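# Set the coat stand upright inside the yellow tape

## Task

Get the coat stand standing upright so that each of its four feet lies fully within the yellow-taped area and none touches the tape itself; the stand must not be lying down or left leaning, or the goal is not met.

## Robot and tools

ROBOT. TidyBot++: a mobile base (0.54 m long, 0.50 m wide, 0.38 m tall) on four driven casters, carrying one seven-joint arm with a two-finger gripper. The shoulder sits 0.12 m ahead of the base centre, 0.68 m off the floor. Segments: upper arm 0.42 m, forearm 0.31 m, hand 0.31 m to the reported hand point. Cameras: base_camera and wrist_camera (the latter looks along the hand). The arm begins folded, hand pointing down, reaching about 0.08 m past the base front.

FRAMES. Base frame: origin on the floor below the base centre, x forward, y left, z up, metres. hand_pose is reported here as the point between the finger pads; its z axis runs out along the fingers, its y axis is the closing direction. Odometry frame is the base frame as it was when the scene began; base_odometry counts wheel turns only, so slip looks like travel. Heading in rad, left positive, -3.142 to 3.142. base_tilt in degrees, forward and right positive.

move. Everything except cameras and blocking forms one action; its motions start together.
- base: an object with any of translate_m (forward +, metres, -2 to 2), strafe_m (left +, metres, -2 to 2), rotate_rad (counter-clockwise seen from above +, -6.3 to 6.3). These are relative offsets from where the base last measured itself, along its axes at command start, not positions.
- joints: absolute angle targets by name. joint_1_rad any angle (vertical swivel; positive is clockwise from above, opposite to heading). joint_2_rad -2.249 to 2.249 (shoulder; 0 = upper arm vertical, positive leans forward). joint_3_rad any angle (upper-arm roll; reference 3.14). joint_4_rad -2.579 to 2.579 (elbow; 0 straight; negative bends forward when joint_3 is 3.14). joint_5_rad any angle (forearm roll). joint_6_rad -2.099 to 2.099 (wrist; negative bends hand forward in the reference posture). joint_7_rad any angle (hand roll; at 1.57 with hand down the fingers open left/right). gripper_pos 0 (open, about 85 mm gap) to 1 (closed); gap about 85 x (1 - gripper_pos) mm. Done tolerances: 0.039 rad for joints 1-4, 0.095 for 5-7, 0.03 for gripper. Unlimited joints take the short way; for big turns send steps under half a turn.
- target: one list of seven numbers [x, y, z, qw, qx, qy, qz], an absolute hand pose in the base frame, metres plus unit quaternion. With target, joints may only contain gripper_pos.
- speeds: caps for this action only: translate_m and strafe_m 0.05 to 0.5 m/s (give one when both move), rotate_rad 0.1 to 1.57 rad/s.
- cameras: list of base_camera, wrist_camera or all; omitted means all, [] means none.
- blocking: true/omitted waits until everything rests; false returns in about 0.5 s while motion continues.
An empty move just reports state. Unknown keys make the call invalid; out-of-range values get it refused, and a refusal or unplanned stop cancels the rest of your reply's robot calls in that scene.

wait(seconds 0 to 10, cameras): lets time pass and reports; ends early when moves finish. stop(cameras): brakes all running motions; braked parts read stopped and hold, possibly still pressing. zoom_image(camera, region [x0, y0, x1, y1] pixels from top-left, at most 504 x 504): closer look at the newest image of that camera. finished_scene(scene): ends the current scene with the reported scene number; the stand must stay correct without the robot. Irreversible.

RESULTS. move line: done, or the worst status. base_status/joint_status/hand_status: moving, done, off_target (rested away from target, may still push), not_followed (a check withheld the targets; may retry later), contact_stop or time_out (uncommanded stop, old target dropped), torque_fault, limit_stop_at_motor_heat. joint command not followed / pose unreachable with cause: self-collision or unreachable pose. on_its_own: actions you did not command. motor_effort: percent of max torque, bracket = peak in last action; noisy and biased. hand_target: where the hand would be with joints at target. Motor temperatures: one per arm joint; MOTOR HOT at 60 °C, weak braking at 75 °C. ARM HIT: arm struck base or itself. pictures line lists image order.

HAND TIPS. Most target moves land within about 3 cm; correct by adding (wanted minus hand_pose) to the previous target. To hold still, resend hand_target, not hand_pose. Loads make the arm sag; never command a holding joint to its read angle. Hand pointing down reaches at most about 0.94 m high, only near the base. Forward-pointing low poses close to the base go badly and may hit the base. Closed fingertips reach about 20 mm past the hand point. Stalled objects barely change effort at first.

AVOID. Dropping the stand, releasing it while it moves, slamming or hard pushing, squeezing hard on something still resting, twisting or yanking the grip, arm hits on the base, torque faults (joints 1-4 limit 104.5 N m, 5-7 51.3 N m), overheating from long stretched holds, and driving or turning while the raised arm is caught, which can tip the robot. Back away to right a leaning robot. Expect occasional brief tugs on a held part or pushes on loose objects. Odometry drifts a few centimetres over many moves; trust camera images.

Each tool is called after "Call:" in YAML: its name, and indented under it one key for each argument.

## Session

Call:
move:
  joints: {"joint_1_rad": 0, "joint_2_rad": -0.5, "joint_3_rad": 3.14, "joint_4_rad": -2.5, "joint_5_rad": 0, "joint_6_rad": 0.43, "joint_7_rad": 1.57}

Scene clock: 1.87 s.
Motor temperatures (°C): [32 35 29 31 36 39 32]
move: done
base_odometry: x=+0.000 y=+0.000 heading=+0.000
base_tilt: forward=+0.3 right=+0.5
joint_positions: joint_1_rad=-0.024 joint_2_rad=-0.477 joint_3_rad=+3.153 joint_4_rad=-2.501 joint_5_rad=-0.038 joint_6_rad=+0.399 joint_7_rad=+1.539 gripper_pos=+0.000
joint_status: all done
motor_effort: joint_1_rad=-1(2) joint_2_rad=-4(6) joint_3_rad=+0(2) joint_4_rad=+21(22) joint_5_rad=+0(1) joint_6_rad=+9(9) joint_7_rad=+0(1)
hand_pose: x=+0.5194 y=+0.0010 z=+0.9014 quat_wxyz=(-0.024, +0.725, -0.026, +0.687) (m; base frame)
pictures: base_camera, wrist_camera
Images, in order (width x height): base_camera 644x364, wrist_camera 644x476.

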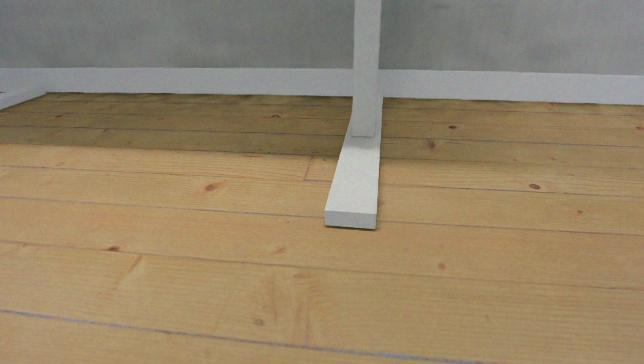

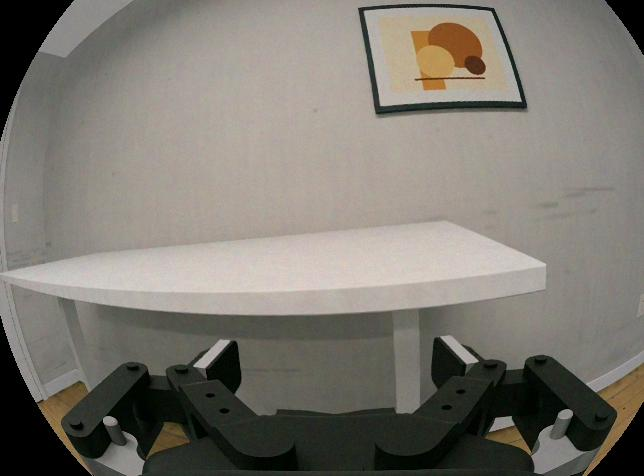

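Call:
move:
  base: {"rotate_rad": 1.57}

Scene clock: 9.53 s.
move: done
base_odometry: x=+0.000 y=+0.000 heading=+1.569
base_tilt: forward=+0.3 right=+0.4
base_status: done
joint_positions: joint_1_rad=-0.019 joint_2_rad=-0.477 joint_3_rad=+3.145 joint_4_rad=-2.501 joint_5_rad=-0.037 joint_6_rad=+0.400 joint_7_rad=+1.539 gripper_pos=+0.000
motor_effort: joint_1_rad=-1(2) joint_2_rad=-4(6) joint_3_rad=+1(2) joint_4_rad=+21(22) joint_5_rad=+0(1) joint_6_rad=+8(9) joint_7_rad=+0(1)
hand_pose: x=+0.5193 y=+0.0027 z=+0.9016 quat_wxyz=(-0.024, +0.725, -0.024, +0.688) (m; base frame)
pictures: base_camera, wrist_camera

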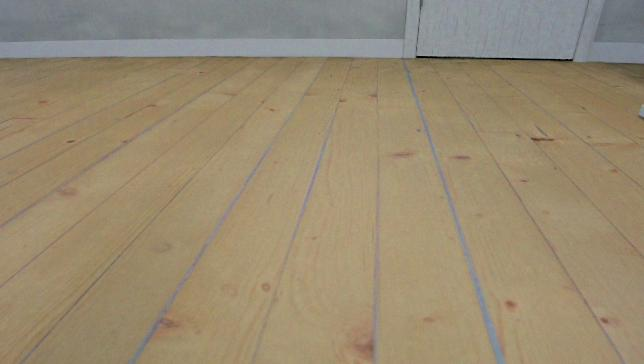

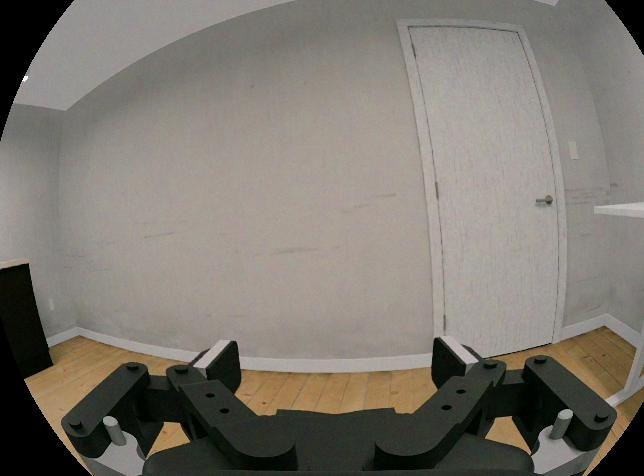

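Call:
move:
  base: {"rotate_rad": 1.3}

Scene clock: 13.70 s.
move: done
base_odometry: x=+0.000 y=+0.000 heading=+2.868
base_tilt: forward=+0.3 right=+0.5
base_status: done
joint_positions: joint_1_rad=-0.017 joint_2_rad=-0.477 joint_3_rad=+3.142 joint_4_rad=-2.501 joint_5_rad=-0.037 joint_6_rad=+0.400 joint_7_rad=+1.539 gripper_pos=+0.000
motor_effort: joint_1_rad=-1(3) joint_2_rad=-4(5) joint_3_rad=+1(2) joint_4_rad=+21(22) joint_5_rad=+0(1) joint_6_rad=+9(9) joint_7_rad=+0(1)
hand_pose: x=+0.5192 y=+0.0035 z=+0.9017 quat_wxyz=(-0.023, +0.725, -0.023, +0.688) (m; base frame)
pictures: base_camera, wrist_camera

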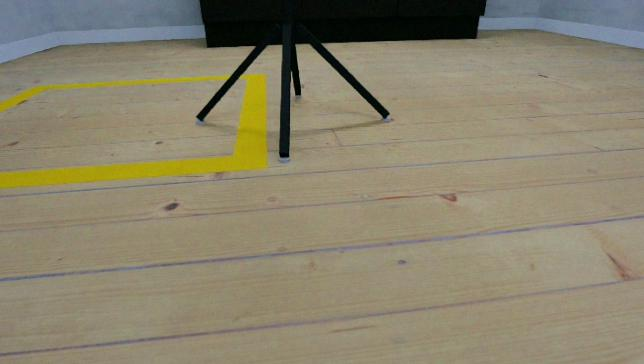

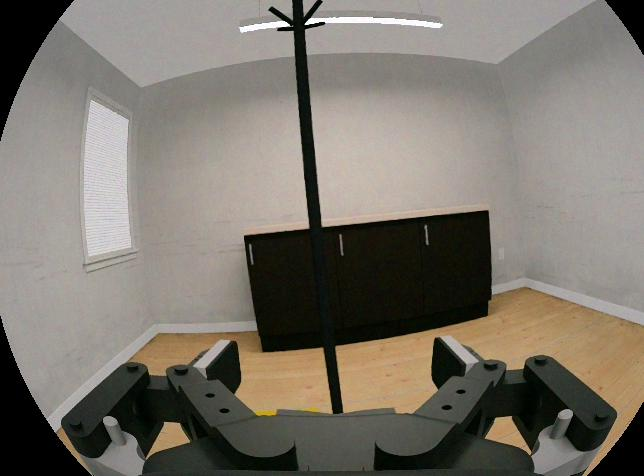

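Call:
move:
  joints: {"joint_1_rad": 0, "joint_2_rad": 0.372, "joint_3_rad": 3.14, "joint_4_rad": -1.993, "joint_5_rad": 0.04, "joint_6_rad": 0.8, "joint_7_rad": 1.61}
  base: {"translate_m": 0.33, "strafe_m": 0.035}

Call:
zoom_image:
  camera: "wrist_camera"
  region: [200, 180, 480, 476]

Scene clock: 45.07 s.
move: done
base_odometry: x=-0.327 y=+0.055 heading=+2.869
base_tilt: forward=+0.3 right=+0.4
base_status: done
joint_positions: joint_1_rad=-0.017 joint_2_rad=+0.363 joint_3_rad=+3.142 joint_4_rad=-2.006 joint_5_rad=-0.003 joint_6_rad=+0.767 joint_7_rad=+1.564 gripper_pos=+0.000
joint_status: all done
motor_effort: joint_1_rad=-1(3) joint_2_rad=-31(33) joint_3_rad=+1(1) joint_4_rad=+18(23) joint_5_rad=+0(2) joint_6_rad=+8(9) joint_7_rad=+0(1)
hand_pose: x=+0.7989 y=+0.0120 z=+0.8401 quat_wxyz=(-0.008, +0.718, +0.002, +0.696) (m; base frame)
pictures: base_camera, wrist_camera

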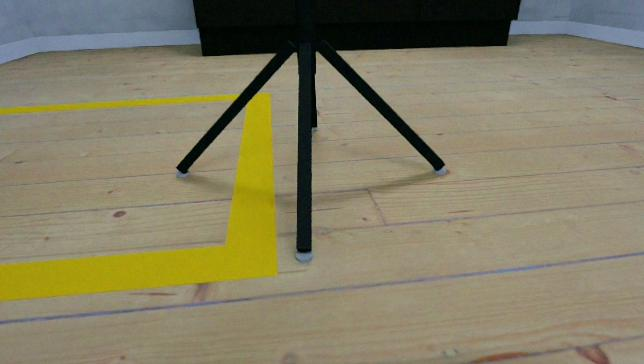

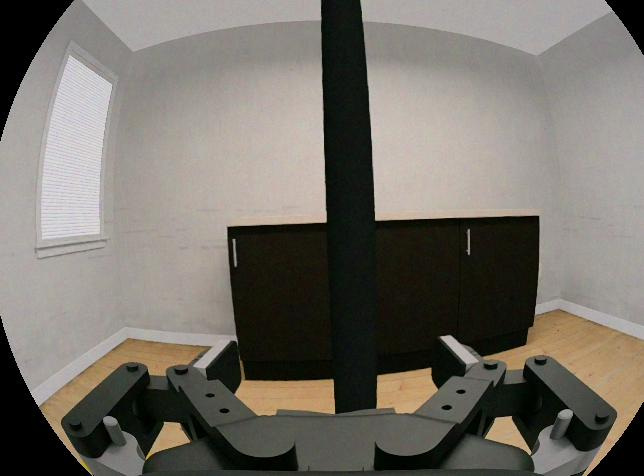

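Scaled by 1.703.

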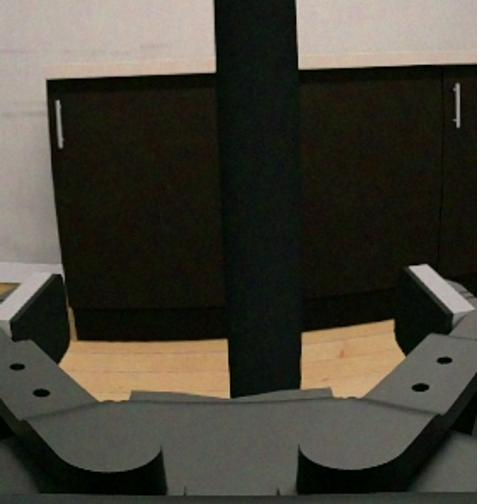

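Call:
move:
  base: {"translate_m": 0.11, "strafe_m": -0.013}
  speeds: {"translate_m": 0.15}

Call:
zoom_image:
  camera: "wrist_camera"
  region: [200, 180, 480, 476]

Scene clock: 66.47 s.
move: done
base_odometry: x=-0.430 y=+0.097 heading=+2.870
base_tilt: forward=+0.3 right=+0.5
base_status: done
joint_positions: joint_1_rad=-0.017 joint_2_rad=+0.368 joint_3_rad=+3.142 joint_4_rad=-2.000 joint_5_rad=-0.002 joint_6_rad=+0.770 joint_7_rad=+1.565 gripper_pos=+0.000
motor_effort: joint_1_rad=-1(2) joint_2_rad=-32(33) joint_3_rad=+0(1) joint_4_rad=+18(19) joint_5_rad=+1(1) joint_6_rad=+8(9) joint_7_rad=+0(1)
hand_pose: x=+0.8010 y=+0.0123 z=+0.8412 quat_wxyz=(-0.008, +0.717, +0.003, +0.697) (m; base frame)
pictures: base_camera, wrist_camera

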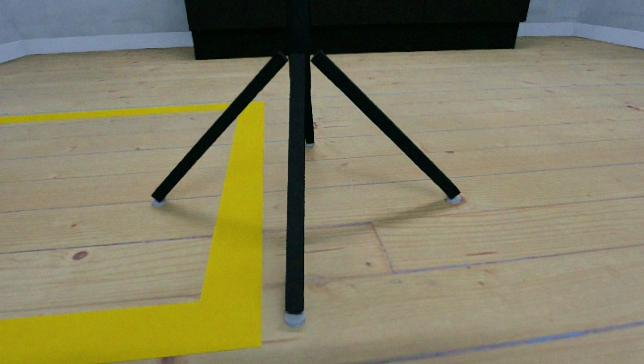

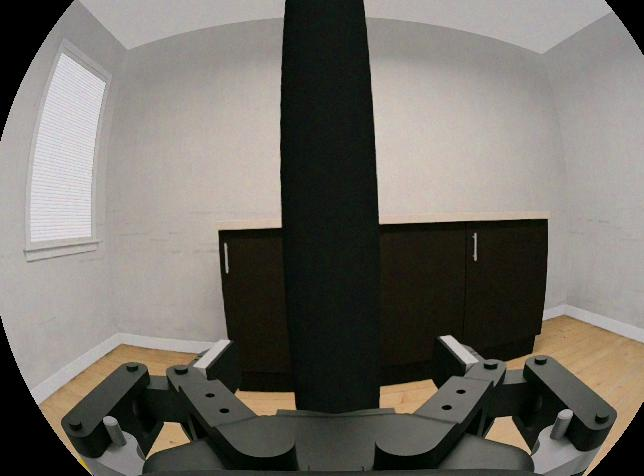

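Scaled by 1.703.

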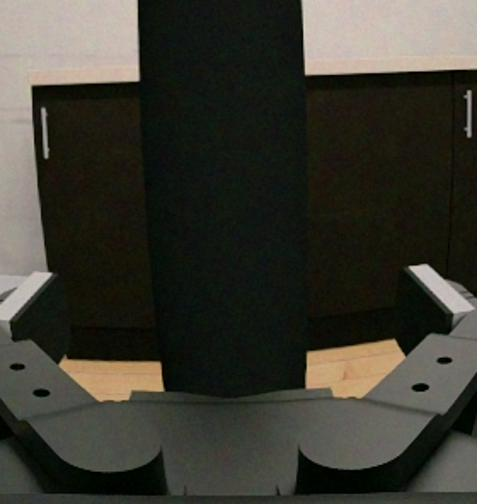

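Call:
move:
  base: {"translate_m": 0.018}
  speeds: {"translate_m": 0.1}
  cameras: []

Call:
move:
  joints: {"gripper_pos": 0.6}
  cameras: ["wrist_camera"]

Scene clock: 75.30 s.
move: done
base_status: done
motor_effort: joint_1_rad=-2(3) joint_2_rad=-32(34) joint_3_rad=+0(2) joint_4_rad=+18(19) joint_5_rad=+0(1) joint_6_rad=+8(9) joint_7_rad=+0(1)
pictures: none

Scene clock: 76.17 s.
move: done
base_odometry: x=-0.448 y=+0.102 heading=+2.869
base_tilt: forward=+0.3 right=+0.4
joint_positions: joint_1_rad=-0.017 joint_2_rad=+0.373 joint_3_rad=+3.142 joint_4_rad=-1.996 joint_5_rad=+0.001 joint_6_rad=+0.771 joint_7_rad=+1.565 gripper_pos=+0.600
joint_status: all done
motor_effort: joint_1_rad=-1(2) joint_2_rad=-32(32) joint_3_rad=+0(2) joint_4_rad=+18(18) joint_5_rad=+0(1) joint_6_rad=+8(9) joint_7_rad=+0(1)
hand_pose: x=+0.8028 y=+0.0128 z=+0.8395 quat_wxyz=(-0.008, +0.717, +0.004, +0.697) (m; base frame)
pictures: wrist_camera

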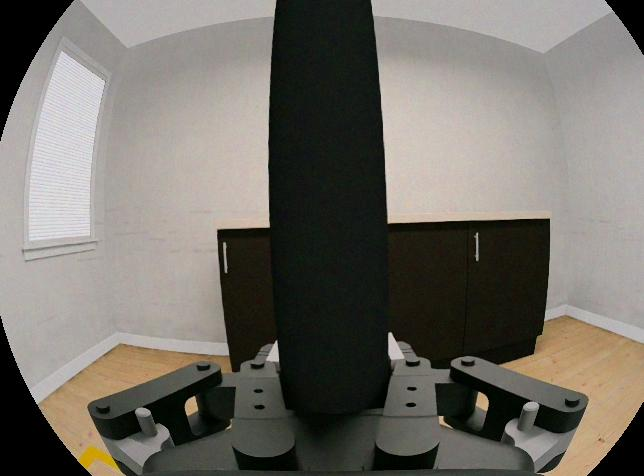

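Call:
move:
  joints: {"gripper_pos": 1.0}
  cameras: []

Call:
move:
  joints: {"joint_1_rad": 0, "joint_2_rad": 0.22, "joint_3_rad": 3.14, "joint_4_rad": -1.89, "joint_5_rad": 0.04, "joint_6_rad": 0.83, "joint_7_rad": 1.61}
  cameras: []

Call:
move:
  joints: {"joint_1_rad": 0, "joint_2_rad": 0.09, "joint_3_rad": 3.14, "joint_4_rad": -1.785, "joint_5_rad": 0.04, "joint_6_rad": 0.82, "joint_7_rad": 1.61}

Scene clock: 92.30 s.
move: off_target
joint_status: gripper_pos off_target (ended at +0.644, target +1.000)
motor_effort: joint_1_rad=+0(3) joint_2_rad=-30(32) joint_3_rad=+1(3) joint_4_rad=+22(22) joint_5_rad=+0(3) joint_6_rad=+9(9) joint_7_rad=+1(6)
pictures: none

Scene clock: 93.37 s.
move: off_target
joint_status: joint_2_rad off_target (ended at +0.371, target +0.220); joint_4_rad off_target (ended at -1.990, target -1.890); the others done
motor_effort: joint_1_rad=+1(1) joint_2_rad=-52(52) joint_3_rad=+1(2) joint_4_rad=+35(36) joint_5_rad=+0(1) joint_6_rad=+23(23) joint_7_rad=+1(2)
pictures: none

Scene clock: 94.77 s.
move: off_target
base_odometry: x=-0.447 y=+0.102 heading=+2.869
base_tilt: forward=+0.4 right=+0.5
joint_positions: joint_1_rad=-0.016 joint_2_rad=+0.315 joint_3_rad=+3.142 joint_4_rad=-1.926 joint_5_rad=+0.009 joint_6_rad=+0.699 joint_7_rad=+1.578 gripper_pos=+0.648
joint_status: joint_2_rad off_target (ended at +0.315, target +0.090); joint_4_rad off_target (ended at -1.926, target -1.785); joint_6_rad off_target (ended at +0.699, target +0.820); the others done
motor_effort: joint_1_rad=-1(3) joint_2_rad=-65(68) joint_3_rad=+0(2) joint_4_rad=+46(46) joint_5_rad=-1(2) joint_6_rad=+32(33) joint_7_rad=+0(2)
hand_pose: x=+0.8068 y=+0.0138 z=+0.8956 quat_wxyz=(-0.002, +0.697, +0.013, +0.717) (m; base frame)
pictures: base_camera, wrist_camera

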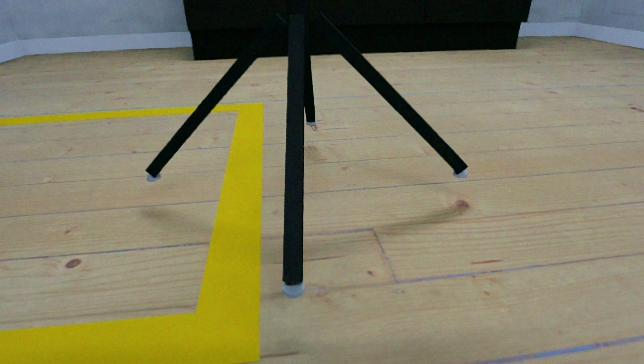

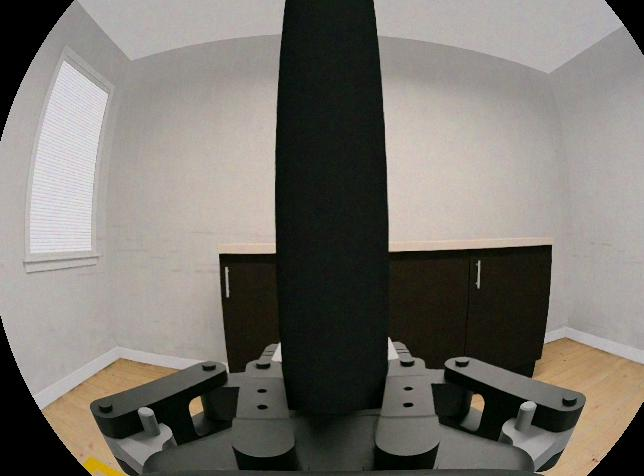

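Call:
move:
  base: {"strafe_m": 0.5, "translate_m": 0.09}
  speeds: {"strafe_m": 0.25}

Scene clock: 106.87 s.
move: done
base_odometry: x=-0.669 y=-0.355 heading=+2.869
base_tilt: forward=+0.4 right=+0.5
base_status: done
joint_positions: joint_1_rad=-0.006 joint_2_rad=+0.315 joint_3_rad=+3.139 joint_4_rad=-1.926 joint_5_rad=+0.011 joint_6_rad=+0.699 joint_7_rad=+1.579 gripper_pos=+0.648
motor_effort: joint_1_rad=-1(7) joint_2_rad=-65(65) joint_3_rad=+0(4) joint_4_rad=+46(47) joint_5_rad=-1(2) joint_6_rad=+31(32) joint_7_rad=+0(1)
hand_pose: x=+0.8068 y=+0.0091 z=+0.8957 quat_wxyz=(+0.000, +0.697, +0.011, +0.717) (m; base frame)
pictures: base_camera, wrist_camera

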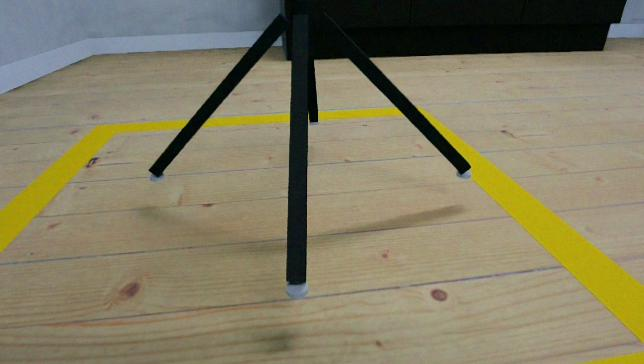

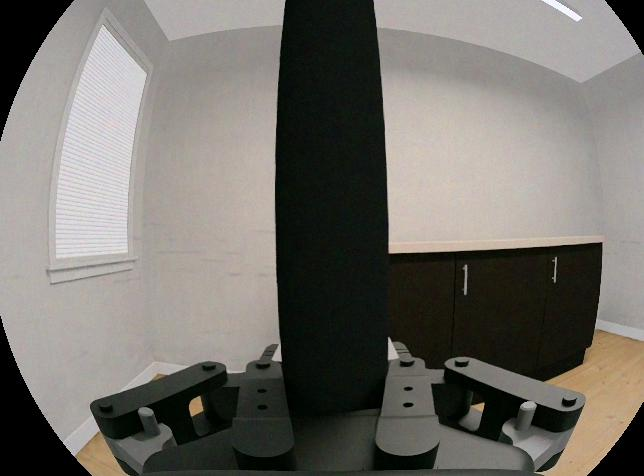

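Call:
zoom_image:
  camera: "base_camera"
  region: [350, 90, 644, 364]

Scaled by 1.714.

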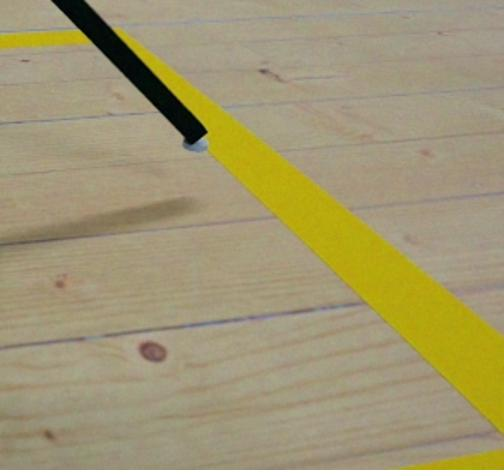

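Call:
move:
  base: {"strafe_m": 0.055, "translate_m": 0.05}
  speeds: {"strafe_m": 0.2}
  cameras: []

Call:
move:
  joints: {"joint_1_rad": 0, "joint_2_rad": 0.125, "joint_3_rad": 3.14, "joint_4_rad": -1.81, "joint_5_rad": 0.04, "joint_6_rad": 0.81, "joint_7_rad": 1.61}
  cameras: []

Call:
move:
  joints: {"joint_1_rad": 0, "joint_2_rad": 0.155, "joint_3_rad": 3.14, "joint_4_rad": -1.83, "joint_5_rad": 0.04, "joint_6_rad": 0.80, "joint_7_rad": 1.61}
  cameras: ["base_camera"]

Scene clock: 130.30 s.
Motor temperatures (°C): [32 41 29 33 36 41 32]
move: done
base_status: done
motor_effort: joint_1_rad=+0(6) joint_2_rad=-65(68) joint_3_rad=+0(4) joint_4_rad=+46(49) joint_5_rad=+0(2) joint_6_rad=+32(33) joint_7_rad=-1(2)
pictures: none

Scene clock: 130.97 s.
move: off_target
joint_status: joint_2_rad off_target (ended at +0.313, target +0.125); joint_4_rad off_target (ended at -1.929, target -1.810); joint_6_rad off_target (ended at +0.698, target +0.810); the others done
motor_effort: joint_1_rad=-1(2) joint_2_rad=-65(65) joint_3_rad=+0(1) joint_4_rad=+47(47) joint_5_rad=+0(1) joint_6_rad=+31(32) joint_7_rad=+0(1)
pictures: none

Scene clock: 131.93 s.
move: off_target
base_odometry: x=-0.732 y=-0.395 heading=+2.870
base_tilt: forward=+0.4 right=+0.5
joint_positions: joint_1_rad=-0.010 joint_2_rad=+0.337 joint_3_rad=+3.138 joint_4_rad=-1.946 joint_5_rad=+0.013 joint_6_rad=+0.692 joint_7_rad=+1.579 gripper_pos=+0.649
joint_status: joint_2_rad off_target (ended at +0.337, target +0.155); joint_4_rad off_target (ended at -1.946, target -1.830); joint_6_rad off_target (ended at +0.692, target +0.800); the others done
motor_effort: joint_1_rad=+0(2) joint_2_rad=-65(66) joint_3_rad=+0(1) joint_4_rad=+46(47) joint_5_rad=+0(1) joint_6_rad=+32(32) joint_7_rad=+0(1)
hand_pose: x=+0.8071 y=+0.0130 z=+0.8666 quat_wxyz=(-0.002, +0.715, +0.014, +0.699) (m; base frame)
pictures: base_camera

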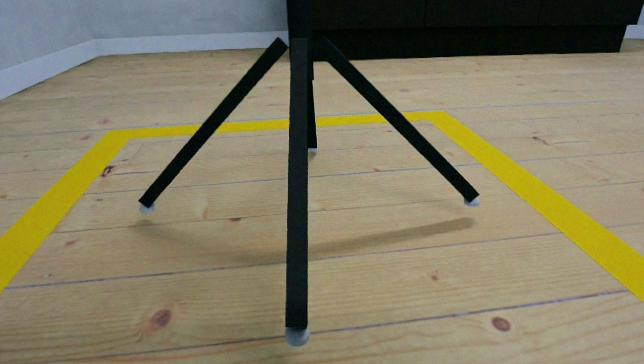

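Call:
zoom_image:
  camera: "base_camera"
  region: [100, 100, 500, 364]

Scaled by 1.260.

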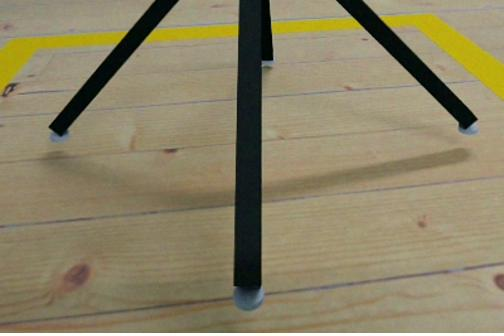

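Call:
move:
  joints: {"joint_1_rad": 0, "joint_2_rad": 0.175, "joint_3_rad": 3.14, "joint_4_rad": -1.845, "joint_5_rad": 0.04, "joint_6_rad": 0.79, "joint_7_rad": 1.61}
  cameras: ["base_camera"]

Scene clock: 149.90 s.
move: off_target
base_odometry: x=-0.732 y=-0.395 heading=+2.870
base_tilt: forward=+0.4 right=+0.4
joint_positions: joint_1_rad=-0.010 joint_2_rad=+0.347 joint_3_rad=+3.138 joint_4_rad=-1.953 joint_5_rad=+0.013 joint_6_rad=+0.692 joint_7_rad=+1.579 gripper_pos=+0.649
joint_status: joint_2_rad off_target (ended at +0.347, target +0.175); joint_4_rad off_target (ended at -1.953, target -1.845); joint_6_rad off_target (ended at +0.692, target +0.790); the others done
motor_effort: joint_1_rad=-1(2) joint_2_rad=-62(65) joint_3_rad=+0(2) joint_4_rad=+42(46) joint_5_rad=+0(1) joint_6_rad=+28(31) joint_7_rad=+0(1)
hand_pose: x=+0.8074 y=+0.0130 z=+0.8567 quat_wxyz=(-0.002, +0.720, +0.014, +0.694) (m; base frame)
pictures: base_camera

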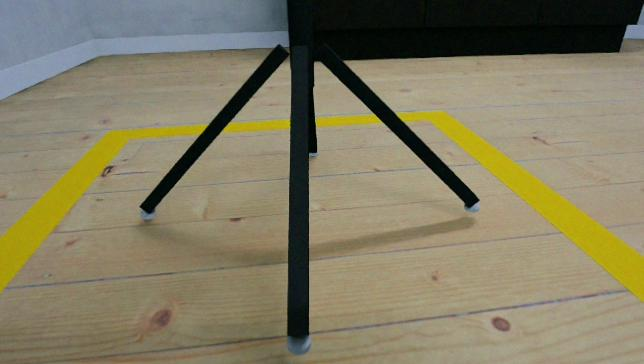

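Call:
move:
  joints: {"joint_1_rad": 0, "joint_2_rad": 0.21, "joint_3_rad": 3.14, "joint_4_rad": -1.87, "joint_5_rad": 0.04, "joint_6_rad": 0.785, "joint_7_rad": 1.61}
  cameras: ["base_camera"]

Scene clock: 160.53 s.
move: off_target
base_odometry: x=-0.732 y=-0.395 heading=+2.870
base_tilt: forward=+0.4 right=+0.4
joint_positions: joint_1_rad=-0.010 joint_2_rad=+0.347 joint_3_rad=+3.138 joint_4_rad=-1.954 joint_5_rad=+0.013 joint_6_rad=+0.692 joint_7_rad=+1.579 gripper_pos=+0.649
joint_status: joint_2_rad off_target (ended at +0.347, target +0.210); joint_4_rad off_target (ended at -1.954, target -1.870); the others done
motor_effort: joint_1_rad=-1(1) joint_2_rad=-56(62) joint_3_rad=+0(1) joint_4_rad=+39(43) joint_5_rad=+0(1) joint_6_rad=+25(29) joint_7_rad=+0(2)
hand_pose: x=+0.8073 y=+0.0130 z=+0.8560 quat_wxyz=(-0.002, +0.720, +0.014, +0.693) (m; base frame)
pictures: base_camera

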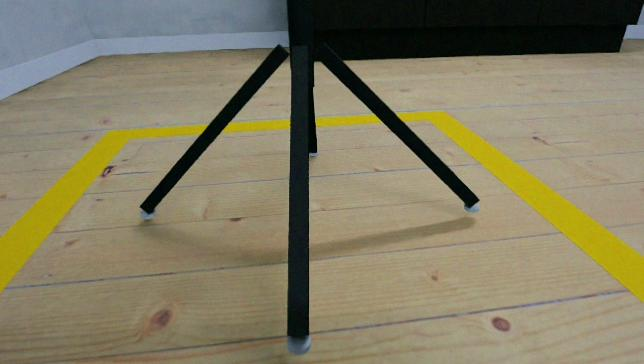

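Call:
zoom_image:
  camera: "base_camera"
  region: [100, 130, 340, 364]

Call:
zoom_image:
  camera: "base_camera"
  region: [280, 100, 520, 334]

Scaled by 2.100.

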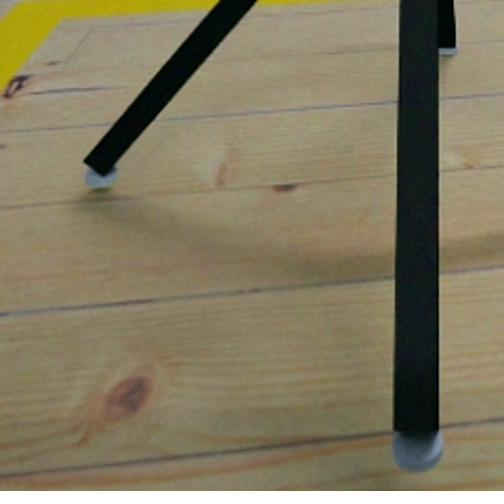

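Scaled by 2.100.

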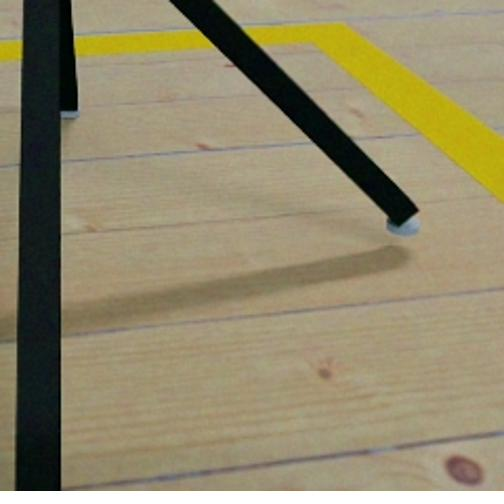

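Call:
move:
  joints: {"joint_1_rad": 0, "joint_2_rad": 0.21, "joint_3_rad": 3.14, "joint_4_rad": -1.87, "joint_5_rad": 0.04, "joint_6_rad": 0.87, "joint_7_rad": 1.61}

Scene clock: 185.50 s.
move: off_target
base_odometry: x=-0.732 y=-0.395 heading=+2.870
base_tilt: forward=+0.4 right=+0.5
joint_positions: joint_1_rad=-0.010 joint_2_rad=+0.359 joint_3_rad=+3.138 joint_4_rad=-1.968 joint_5_rad=+0.013 joint_6_rad=+0.747 joint_7_rad=+1.580 gripper_pos=+0.649
joint_status: joint_2_rad off_target (ended at +0.359, target +0.210); joint_4_rad off_target (ended at -1.968, target -1.870); joint_6_rad off_target (ended at +0.747, target +0.870); the others done
motor_effort: joint_1_rad=-1(2) joint_2_rad=-58(60) joint_3_rad=-1(1) joint_4_rad=+40(42) joint_5_rad=-1(2) joint_6_rad=+27(30) joint_7_rad=-1(2)
hand_pose: x=+0.8068 y=+0.0130 z=+0.8573 quat_wxyz=(-0.002, +0.710, +0.014, +0.704) (m; base frame)
pictures: base_camera, wrist_camera

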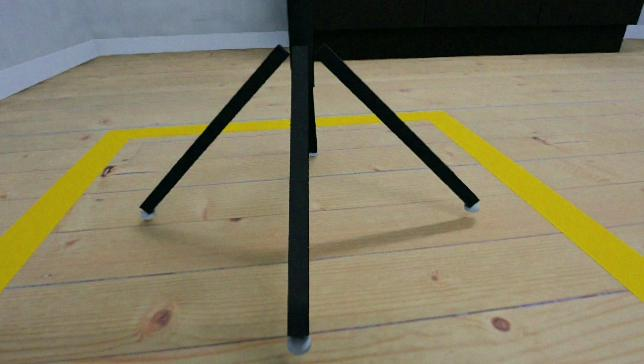

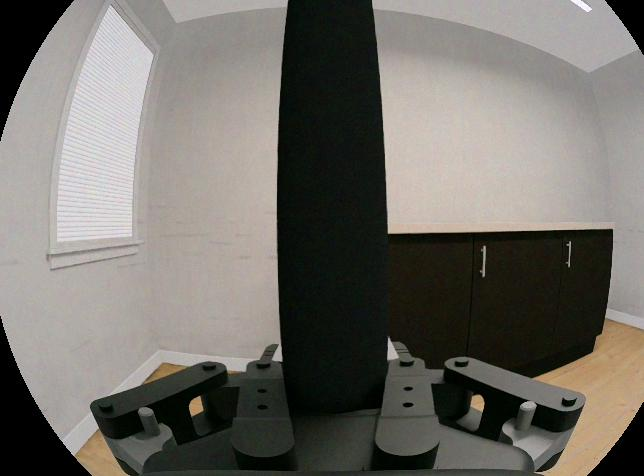

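Call:
move:
  joints: {"joint_1_rad": 0, "joint_2_rad": 0.27, "joint_3_rad": 3.14, "joint_4_rad": -1.91, "joint_5_rad": 0.04, "joint_6_rad": 0.87, "joint_7_rad": 1.61}

Scene clock: 211.23 s.
move: off_target
base_odometry: x=-0.732 y=-0.395 heading=+2.870
base_tilt: forward=+0.3 right=+0.4
joint_positions: joint_1_rad=-0.010 joint_2_rad=+0.363 joint_3_rad=+3.138 joint_4_rad=-1.975 joint_5_rad=+0.013 joint_6_rad=+0.766 joint_7_rad=+1.580 gripper_pos=+0.649
joint_status: joint_2_rad off_target (ended at +0.363, target +0.270); joint_4_rad off_target (ended at -1.975, target -1.910); joint_6_rad off_target (ended at +0.766, target +0.870); the others done
motor_effort: joint_1_rad=-1(2) joint_2_rad=-50(58) joint_3_rad=-1(2) joint_4_rad=+35(40) joint_5_rad=-1(2) joint_6_rad=+22(27) joint_7_rad=-2(2)
hand_pose: x=+0.8058 y=+0.0131 z=+0.8566 quat_wxyz=(-0.002, +0.707, +0.014, +0.707) (m; base frame)
pictures: base_camera, wrist_camera

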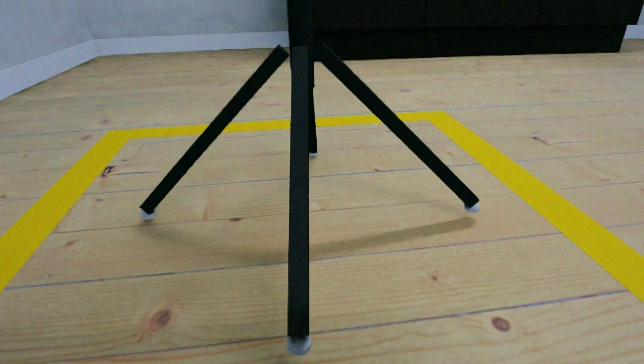

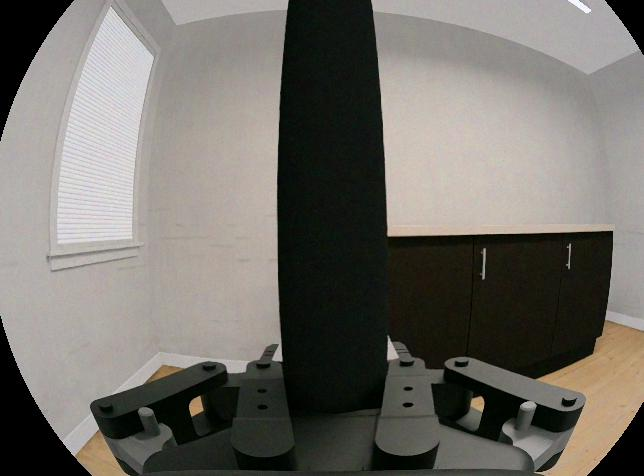

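Call:
move:
  joints: {"joint_1_rad": 0, "joint_2_rad": 0.19, "joint_3_rad": 3.14, "joint_4_rad": -1.86, "joint_5_rad": 0.04, "joint_6_rad": 0.88, "joint_7_rad": 1.61}
  cameras: []

Call:
move:
  joints: {"joint_1_rad": 0, "joint_2_rad": 0.11, "joint_3_rad": 3.14, "joint_4_rad": -1.80, "joint_5_rad": 0.04, "joint_6_rad": 0.88, "joint_7_rad": 1.61}

Scene clock: 282.10 s.
move: off_target
joint_status: joint_2_rad off_target (ended at +0.362, target +0.190); joint_4_rad off_target (ended at -1.974, target -1.860); joint_6_rad off_target (ended at +0.766, target +0.880); the others done
motor_effort: joint_1_rad=-2(3) joint_2_rad=-57(58) joint_3_rad=-1(1) joint_4_rad=+39(40) joint_5_rad=-1(2) joint_6_rad=+26(27) joint_7_rad=-2(2)
pictures: none

Scene clock: 283.27 s.
move: off_target
base_odometry: x=-0.732 y=-0.395 heading=+2.870
base_tilt: forward=+0.4 right=+0.5
joint_positions: joint_1_rad=-0.010 joint_2_rad=+0.339 joint_3_rad=+3.138 joint_4_rad=-1.941 joint_5_rad=+0.013 joint_6_rad=+0.752 joint_7_rad=+1.580 gripper_pos=+0.649
joint_status: joint_2_rad off_target (ended at +0.339, target +0.110); joint_4_rad off_target (ended at -1.941, target -1.800); joint_6_rad off_target (ended at +0.752, target +0.880); the others done
motor_effort: joint_1_rad=+0(3) joint_2_rad=-64(68) joint_3_rad=+0(1) joint_4_rad=+45(46) joint_5_rad=+0(2) joint_6_rad=+30(34) joint_7_rad=+0(2)
hand_pose: x=+0.8082 y=+0.0131 z=+0.8871 quat_wxyz=(-0.002, +0.692, +0.014, +0.722) (m; base frame)
pictures: base_camera, wrist_camera

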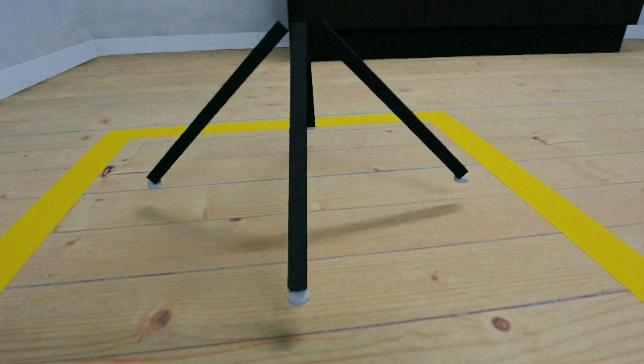

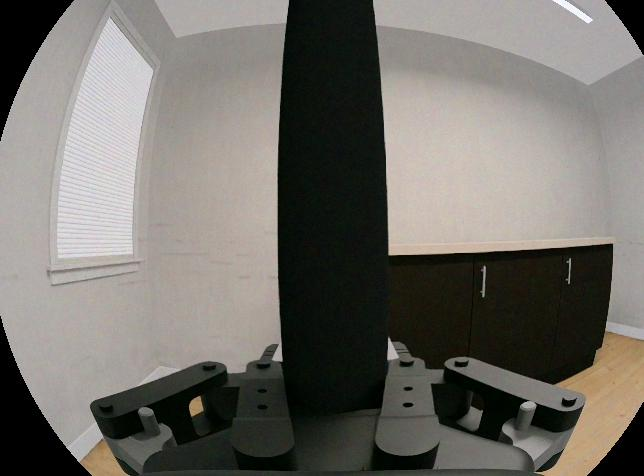

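Call:
move:
  joints: {"joint_1_rad": 0, "joint_2_rad": 0.14, "joint_3_rad": 3.14, "joint_4_rad": -1.828, "joint_5_rad": 0.04, "joint_6_rad": 0.95, "joint_7_rad": 1.61}

Scene clock: 297.53 s.
Motor temperatures (°C): [32 46 29 34 36 42 32]
move: off_target
base_odometry: x=-0.732 y=-0.395 heading=+2.870
base_tilt: forward=+0.4 right=+0.5
joint_positions: joint_1_rad=-0.010 joint_2_rad=+0.342 joint_3_rad=+3.138 joint_4_rad=-1.954 joint_5_rad=+0.013 joint_6_rad=+0.797 joint_7_rad=+1.581 gripper_pos=+0.650
joint_status: joint_2_rad off_target (ended at +0.342, target +0.140); joint_4_rad off_target (ended at -1.954, target -1.828); joint_6_rad off_target (ended at +0.797, target +0.950); the others done
motor_effort: joint_1_rad=-2(2) joint_2_rad=-65(67) joint_3_rad=+0(1) joint_4_rad=+45(47) joint_5_rad=+0(2) joint_6_rad=+31(33) joint_7_rad=+0(1)
hand_pose: x=+0.8056 y=+0.0132 z=+0.8919 quat_wxyz=(-0.002, +0.681, +0.014, +0.732) (m; base frame)
pictures: base_camera, wrist_camera

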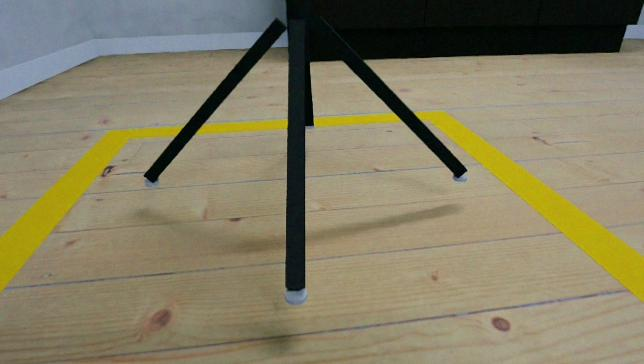

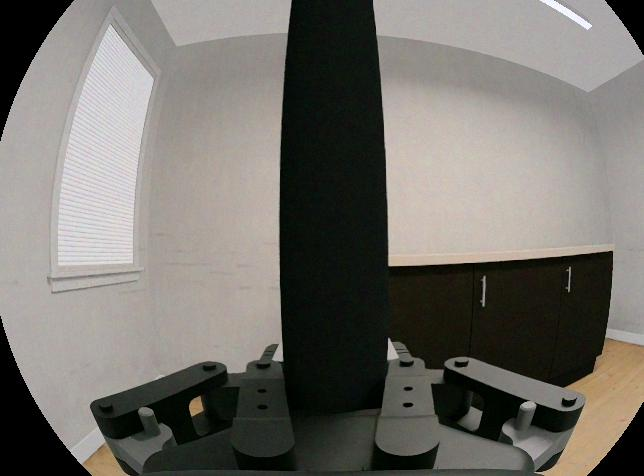

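Call:
zoom_image:
  camera: "wrist_camera"
  region: [180, 0, 484, 476]

Scaled by 1.059.

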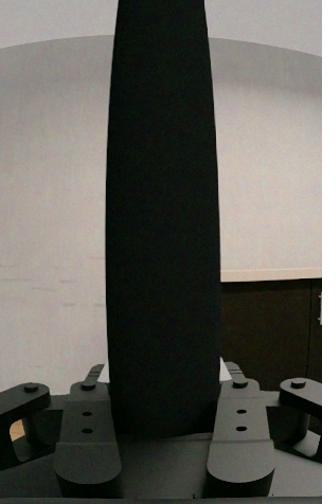

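Call:
move:
  joints: {"joint_1_rad": 0, "joint_2_rad": 0.17, "joint_3_rad": 3.14, "joint_4_rad": -1.85, "joint_5_rad": 0.04, "joint_6_rad": 0.96, "joint_7_rad": 1.61}
  cameras: ["base_camera"]

Scene clock: 338.77 s.
move: off_target
base_odometry: x=-0.732 y=-0.395 heading=+2.870
base_tilt: forward=+0.4 right=+0.5
joint_positions: joint_1_rad=-0.010 joint_2_rad=+0.353 joint_3_rad=+3.138 joint_4_rad=-1.964 joint_5_rad=+0.013 joint_6_rad=+0.804 joint_7_rad=+1.581 gripper_pos=+0.650
joint_status: joint_2_rad off_target (ended at +0.353, target +0.170); joint_4_rad off_target (ended at -1.964, target -1.850); joint_6_rad off_target (ended at +0.804, target +0.960); the others done
motor_effort: joint_1_rad=-1(2) joint_2_rad=-65(66) joint_3_rad=+0(1) joint_4_rad=+44(45) joint_5_rad=+0(2) joint_6_rad=+31(32) joint_7_rad=+0(1)
hand_pose: x=+0.8058 y=+0.0132 z=+0.8808 quat_wxyz=(-0.002, +0.686, +0.014, +0.727) (m; base frame)
pictures: base_camera

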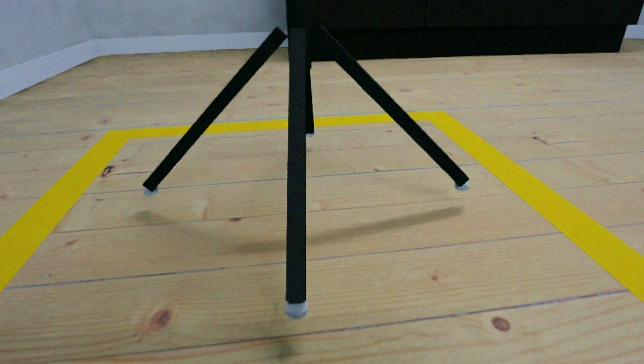

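Call:
move:
  joints: {"joint_1_rad": 0, "joint_2_rad": 0.195, "joint_3_rad": 3.14, "joint_4_rad": -1.87, "joint_5_rad": 0.04, "joint_6_rad": 0.965, "joint_7_rad": 1.61}
  cameras: ["base_camera"]

Scene clock: 344.50 s.
move: off_target
base_odometry: x=-0.732 y=-0.395 heading=+2.870
base_tilt: forward=+0.4 right=+0.5
joint_positions: joint_1_rad=-0.010 joint_2_rad=+0.377 joint_3_rad=+3.138 joint_4_rad=-1.981 joint_5_rad=+0.013 joint_6_rad=+0.813 joint_7_rad=+1.581 gripper_pos=+0.650
joint_status: joint_2_rad off_target (ended at +0.377, target +0.195); joint_4_rad off_target (ended at -1.981, target -1.870); joint_6_rad off_target (ended at +0.813, target +0.965); the others done
motor_effort: joint_1_rad=-1(2) joint_2_rad=-66(66) joint_3_rad=+0(1) joint_4_rad=+44(45) joint_5_rad=+0(1) joint_6_rad=+32(32) joint_7_rad=+0(1)
hand_pose: x=+0.8068 y=+0.0132 z=+0.8588 quat_wxyz=(-0.002, +0.698, +0.014, +0.716) (m; base frame)
pictures: base_camera

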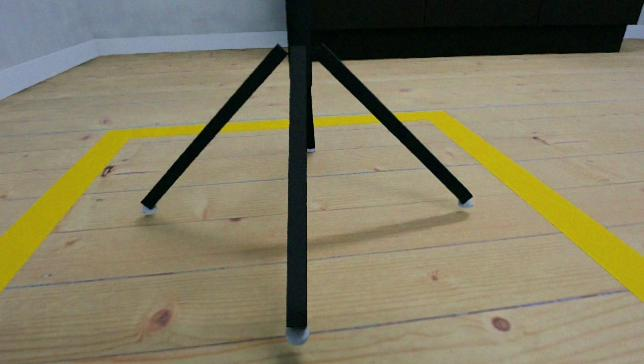

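Call:
move:
  joints: {"joint_1_rad": 0, "joint_2_rad": 0.215, "joint_3_rad": 3.14, "joint_4_rad": -1.885, "joint_5_rad": 0.04, "joint_6_rad": 0.97, "joint_7_rad": 1.61}
  cameras: ["base_camera"]

Scene clock: 354.13 s.
move: off_target
base_odometry: x=-0.732 y=-0.395 heading=+2.870
base_tilt: forward=+0.4 right=+0.4
joint_positions: joint_1_rad=-0.010 joint_2_rad=+0.384 joint_3_rad=+3.138 joint_4_rad=-1.987 joint_5_rad=+0.013 joint_6_rad=+0.822 joint_7_rad=+1.581 gripper_pos=+0.650
joint_status: joint_2_rad off_target (ended at +0.384, target +0.215); joint_4_rad off_target (ended at -1.987, target -1.885); joint_6_rad off_target (ended at +0.822, target +0.970); the others done
motor_effort: joint_1_rad=-1(2) joint_2_rad=-63(65) joint_3_rad=+0(1) joint_4_rad=+41(43) joint_5_rad=-1(1) joint_6_rad=+30(31) joint_7_rad=+0(1)
hand_pose: x=+0.8066 y=+0.0132 z=+0.8529 quat_wxyz=(-0.002, +0.699, +0.014, +0.715) (m; base frame)
pictures: base_camera

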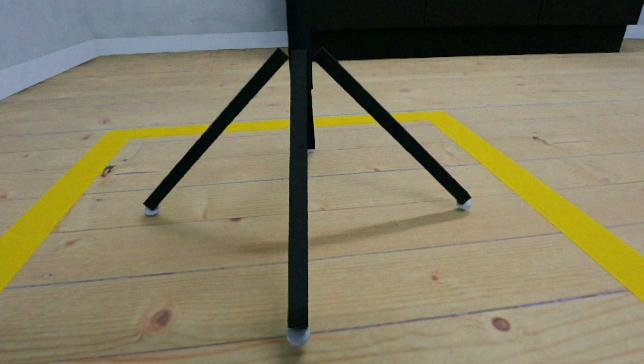

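Call:
move:
  joints: {"joint_1_rad": 0, "joint_2_rad": 0.28, "joint_3_rad": 3.14, "joint_4_rad": -1.93, "joint_5_rad": 0.04, "joint_6_rad": 0.93, "joint_7_rad": 1.61}
  cameras: []

Call:
move:
  joints: {"joint_1_rad": 0, "joint_2_rad": 0.36, "joint_3_rad": 3.14, "joint_4_rad": -1.975, "joint_5_rad": 0.04, "joint_6_rad": 0.87, "joint_7_rad": 1.61}
  cameras: ["base_camera"]

Scene clock: 363.07 s.
move: off_target
joint_status: joint_2_rad off_target (ended at +0.385, target +0.280); joint_4_rad off_target (ended at -1.993, target -1.930); joint_6_rad off_target (ended at +0.828, target +0.930); the others done
motor_effort: joint_1_rad=+0(3) joint_2_rad=-51(63) joint_3_rad=+0(1) joint_4_rad=+34(41) joint_5_rad=+0(2) joint_6_rad=+22(30) joint_7_rad=+0(1)
pictures: none

Scene clock: 363.93 s.
move: done
base_odometry: x=-0.732 y=-0.395 heading=+2.870
base_tilt: forward=+0.4 right=+0.4
joint_positions: joint_1_rad=-0.010 joint_2_rad=+0.386 joint_3_rad=+3.138 joint_4_rad=-1.995 joint_5_rad=+0.013 joint_6_rad=+0.828 joint_7_rad=+1.581 gripper_pos=+0.650
joint_status: all done
motor_effort: joint_1_rad=+0(1) joint_2_rad=-38(51) joint_3_rad=+1(2) joint_4_rad=+26(35) joint_5_rad=-1(1) joint_6_rad=+13(22) joint_7_rad=-1(2)
hand_pose: x=+0.8052 y=+0.0132 z=+0.8498 quat_wxyz=(-0.002, +0.700, +0.014, +0.714) (m; base frame)
pictures: base_camera

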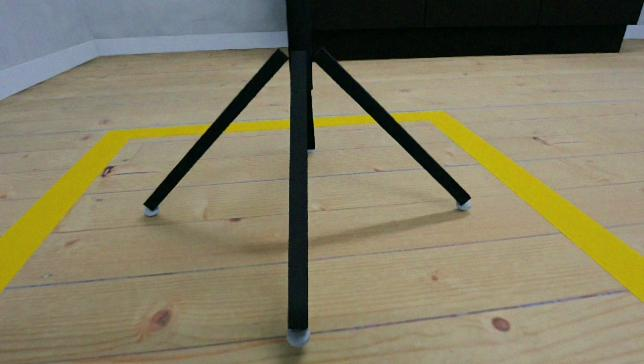

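Call:
move:
  joints: {"joint_1_rad": 0, "joint_2_rad": 0.39, "joint_3_rad": 3.14, "joint_4_rad": -1.99, "joint_5_rad": 0.04, "joint_6_rad": 0.845, "joint_7_rad": 1.61}
  cameras: []

Call:
move:
  joints: {"gripper_pos": 0.6}
  cameras: ["base_camera"]

Scene clock: 369.00 s.
move: done
joint_status: all done
motor_effort: joint_1_rad=+0(2) joint_2_rad=-32(38) joint_3_rad=+1(2) joint_4_rad=+22(26) joint_5_rad=-1(2) joint_6_rad=+10(13) joint_7_rad=+0(1)
pictures: none

Scene clock: 369.80 s.
move: done
base_odometry: x=-0.732 y=-0.395 heading=+2.869
base_tilt: forward=+0.4 right=+0.5
joint_positions: joint_1_rad=-0.010 joint_2_rad=+0.386 joint_3_rad=+3.138 joint_4_rad=-1.997 joint_5_rad=+0.013 joint_6_rad=+0.829 joint_7_rad=+1.581 gripper_pos=+0.600
joint_status: all done
motor_effort: joint_1_rad=+1(2) joint_2_rad=-30(33) joint_3_rad=+1(3) joint_4_rad=+22(26) joint_5_rad=+1(2) joint_6_rad=+8(10) joint_7_rad=+0(1)
hand_pose: x=+0.8048 y=+0.0134 z=+0.8490 quat_wxyz=(-0.002, +0.701, +0.014, +0.713) (m; base frame)
pictures: base_camera

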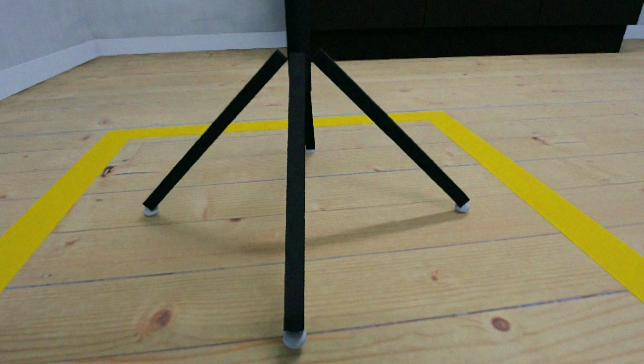

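Call:
move:
  joints: {"gripper_pos": 0.0}
  cameras: ["wrist_camera"]

Call:
move:
  base: {"translate_m": -0.35}
  speeds: {"translate_m": 0.2}

Scene clock: 375.27 s.
move: done
joint_status: all done
motor_effort: joint_1_rad=+0(1) joint_2_rad=-30(30) joint_3_rad=+1(1) joint_4_rad=+22(22) joint_5_rad=-1(1) joint_6_rad=+8(9) joint_7_rad=+0(1)
pictures: wrist_camera

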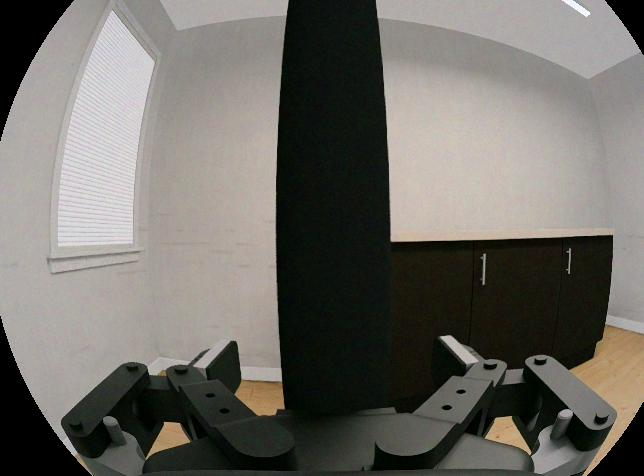

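Scene clock: 377.77 s.
move: done
base_odometry: x=-0.394 y=-0.489 heading=+2.870
base_tilt: forward=+0.3 right=+0.5
base_status: done
joint_positions: joint_1_rad=-0.009 joint_2_rad=+0.393 joint_3_rad=+3.138 joint_4_rad=-1.988 joint_5_rad=+0.013 joint_6_rad=+0.830 joint_7_rad=+1.581 gripper_pos=+0.000
motor_effort: joint_1_rad=+0(2) joint_2_rad=-32(35) joint_3_rad=+0(3) joint_4_rad=+18(23) joint_5_rad=-1(2) joint_6_rad=+8(11) joint_7_rad=+1(1)
hand_pose: x=+0.8081 y=+0.0126 z=+0.8488 quat_wxyz=(-0.001, +0.700, +0.014, +0.714) (m; base frame)
pictures: base_camera, wrist_camera

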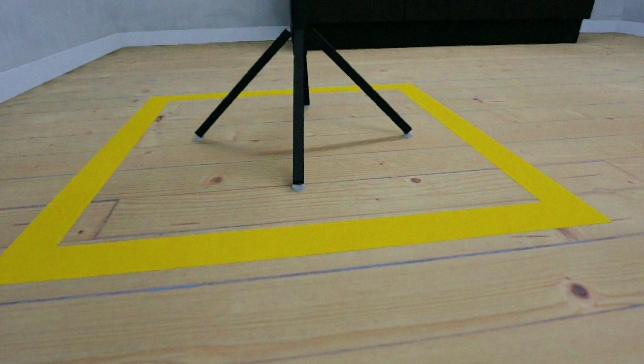

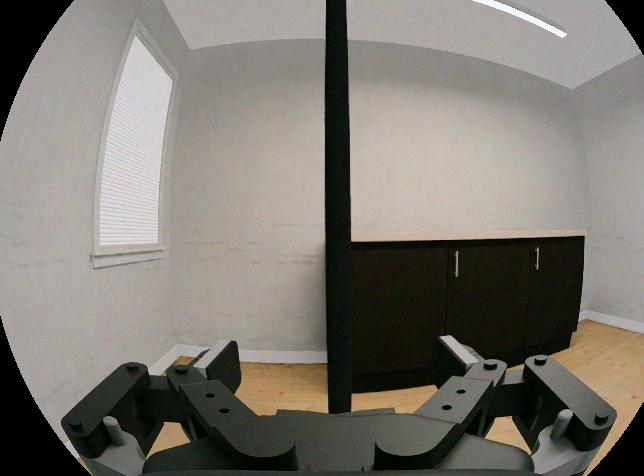

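Well centred. Finish and begin scene 3.

Call:
finished_scene:
  scene: 2

The scene is finished: the task was done.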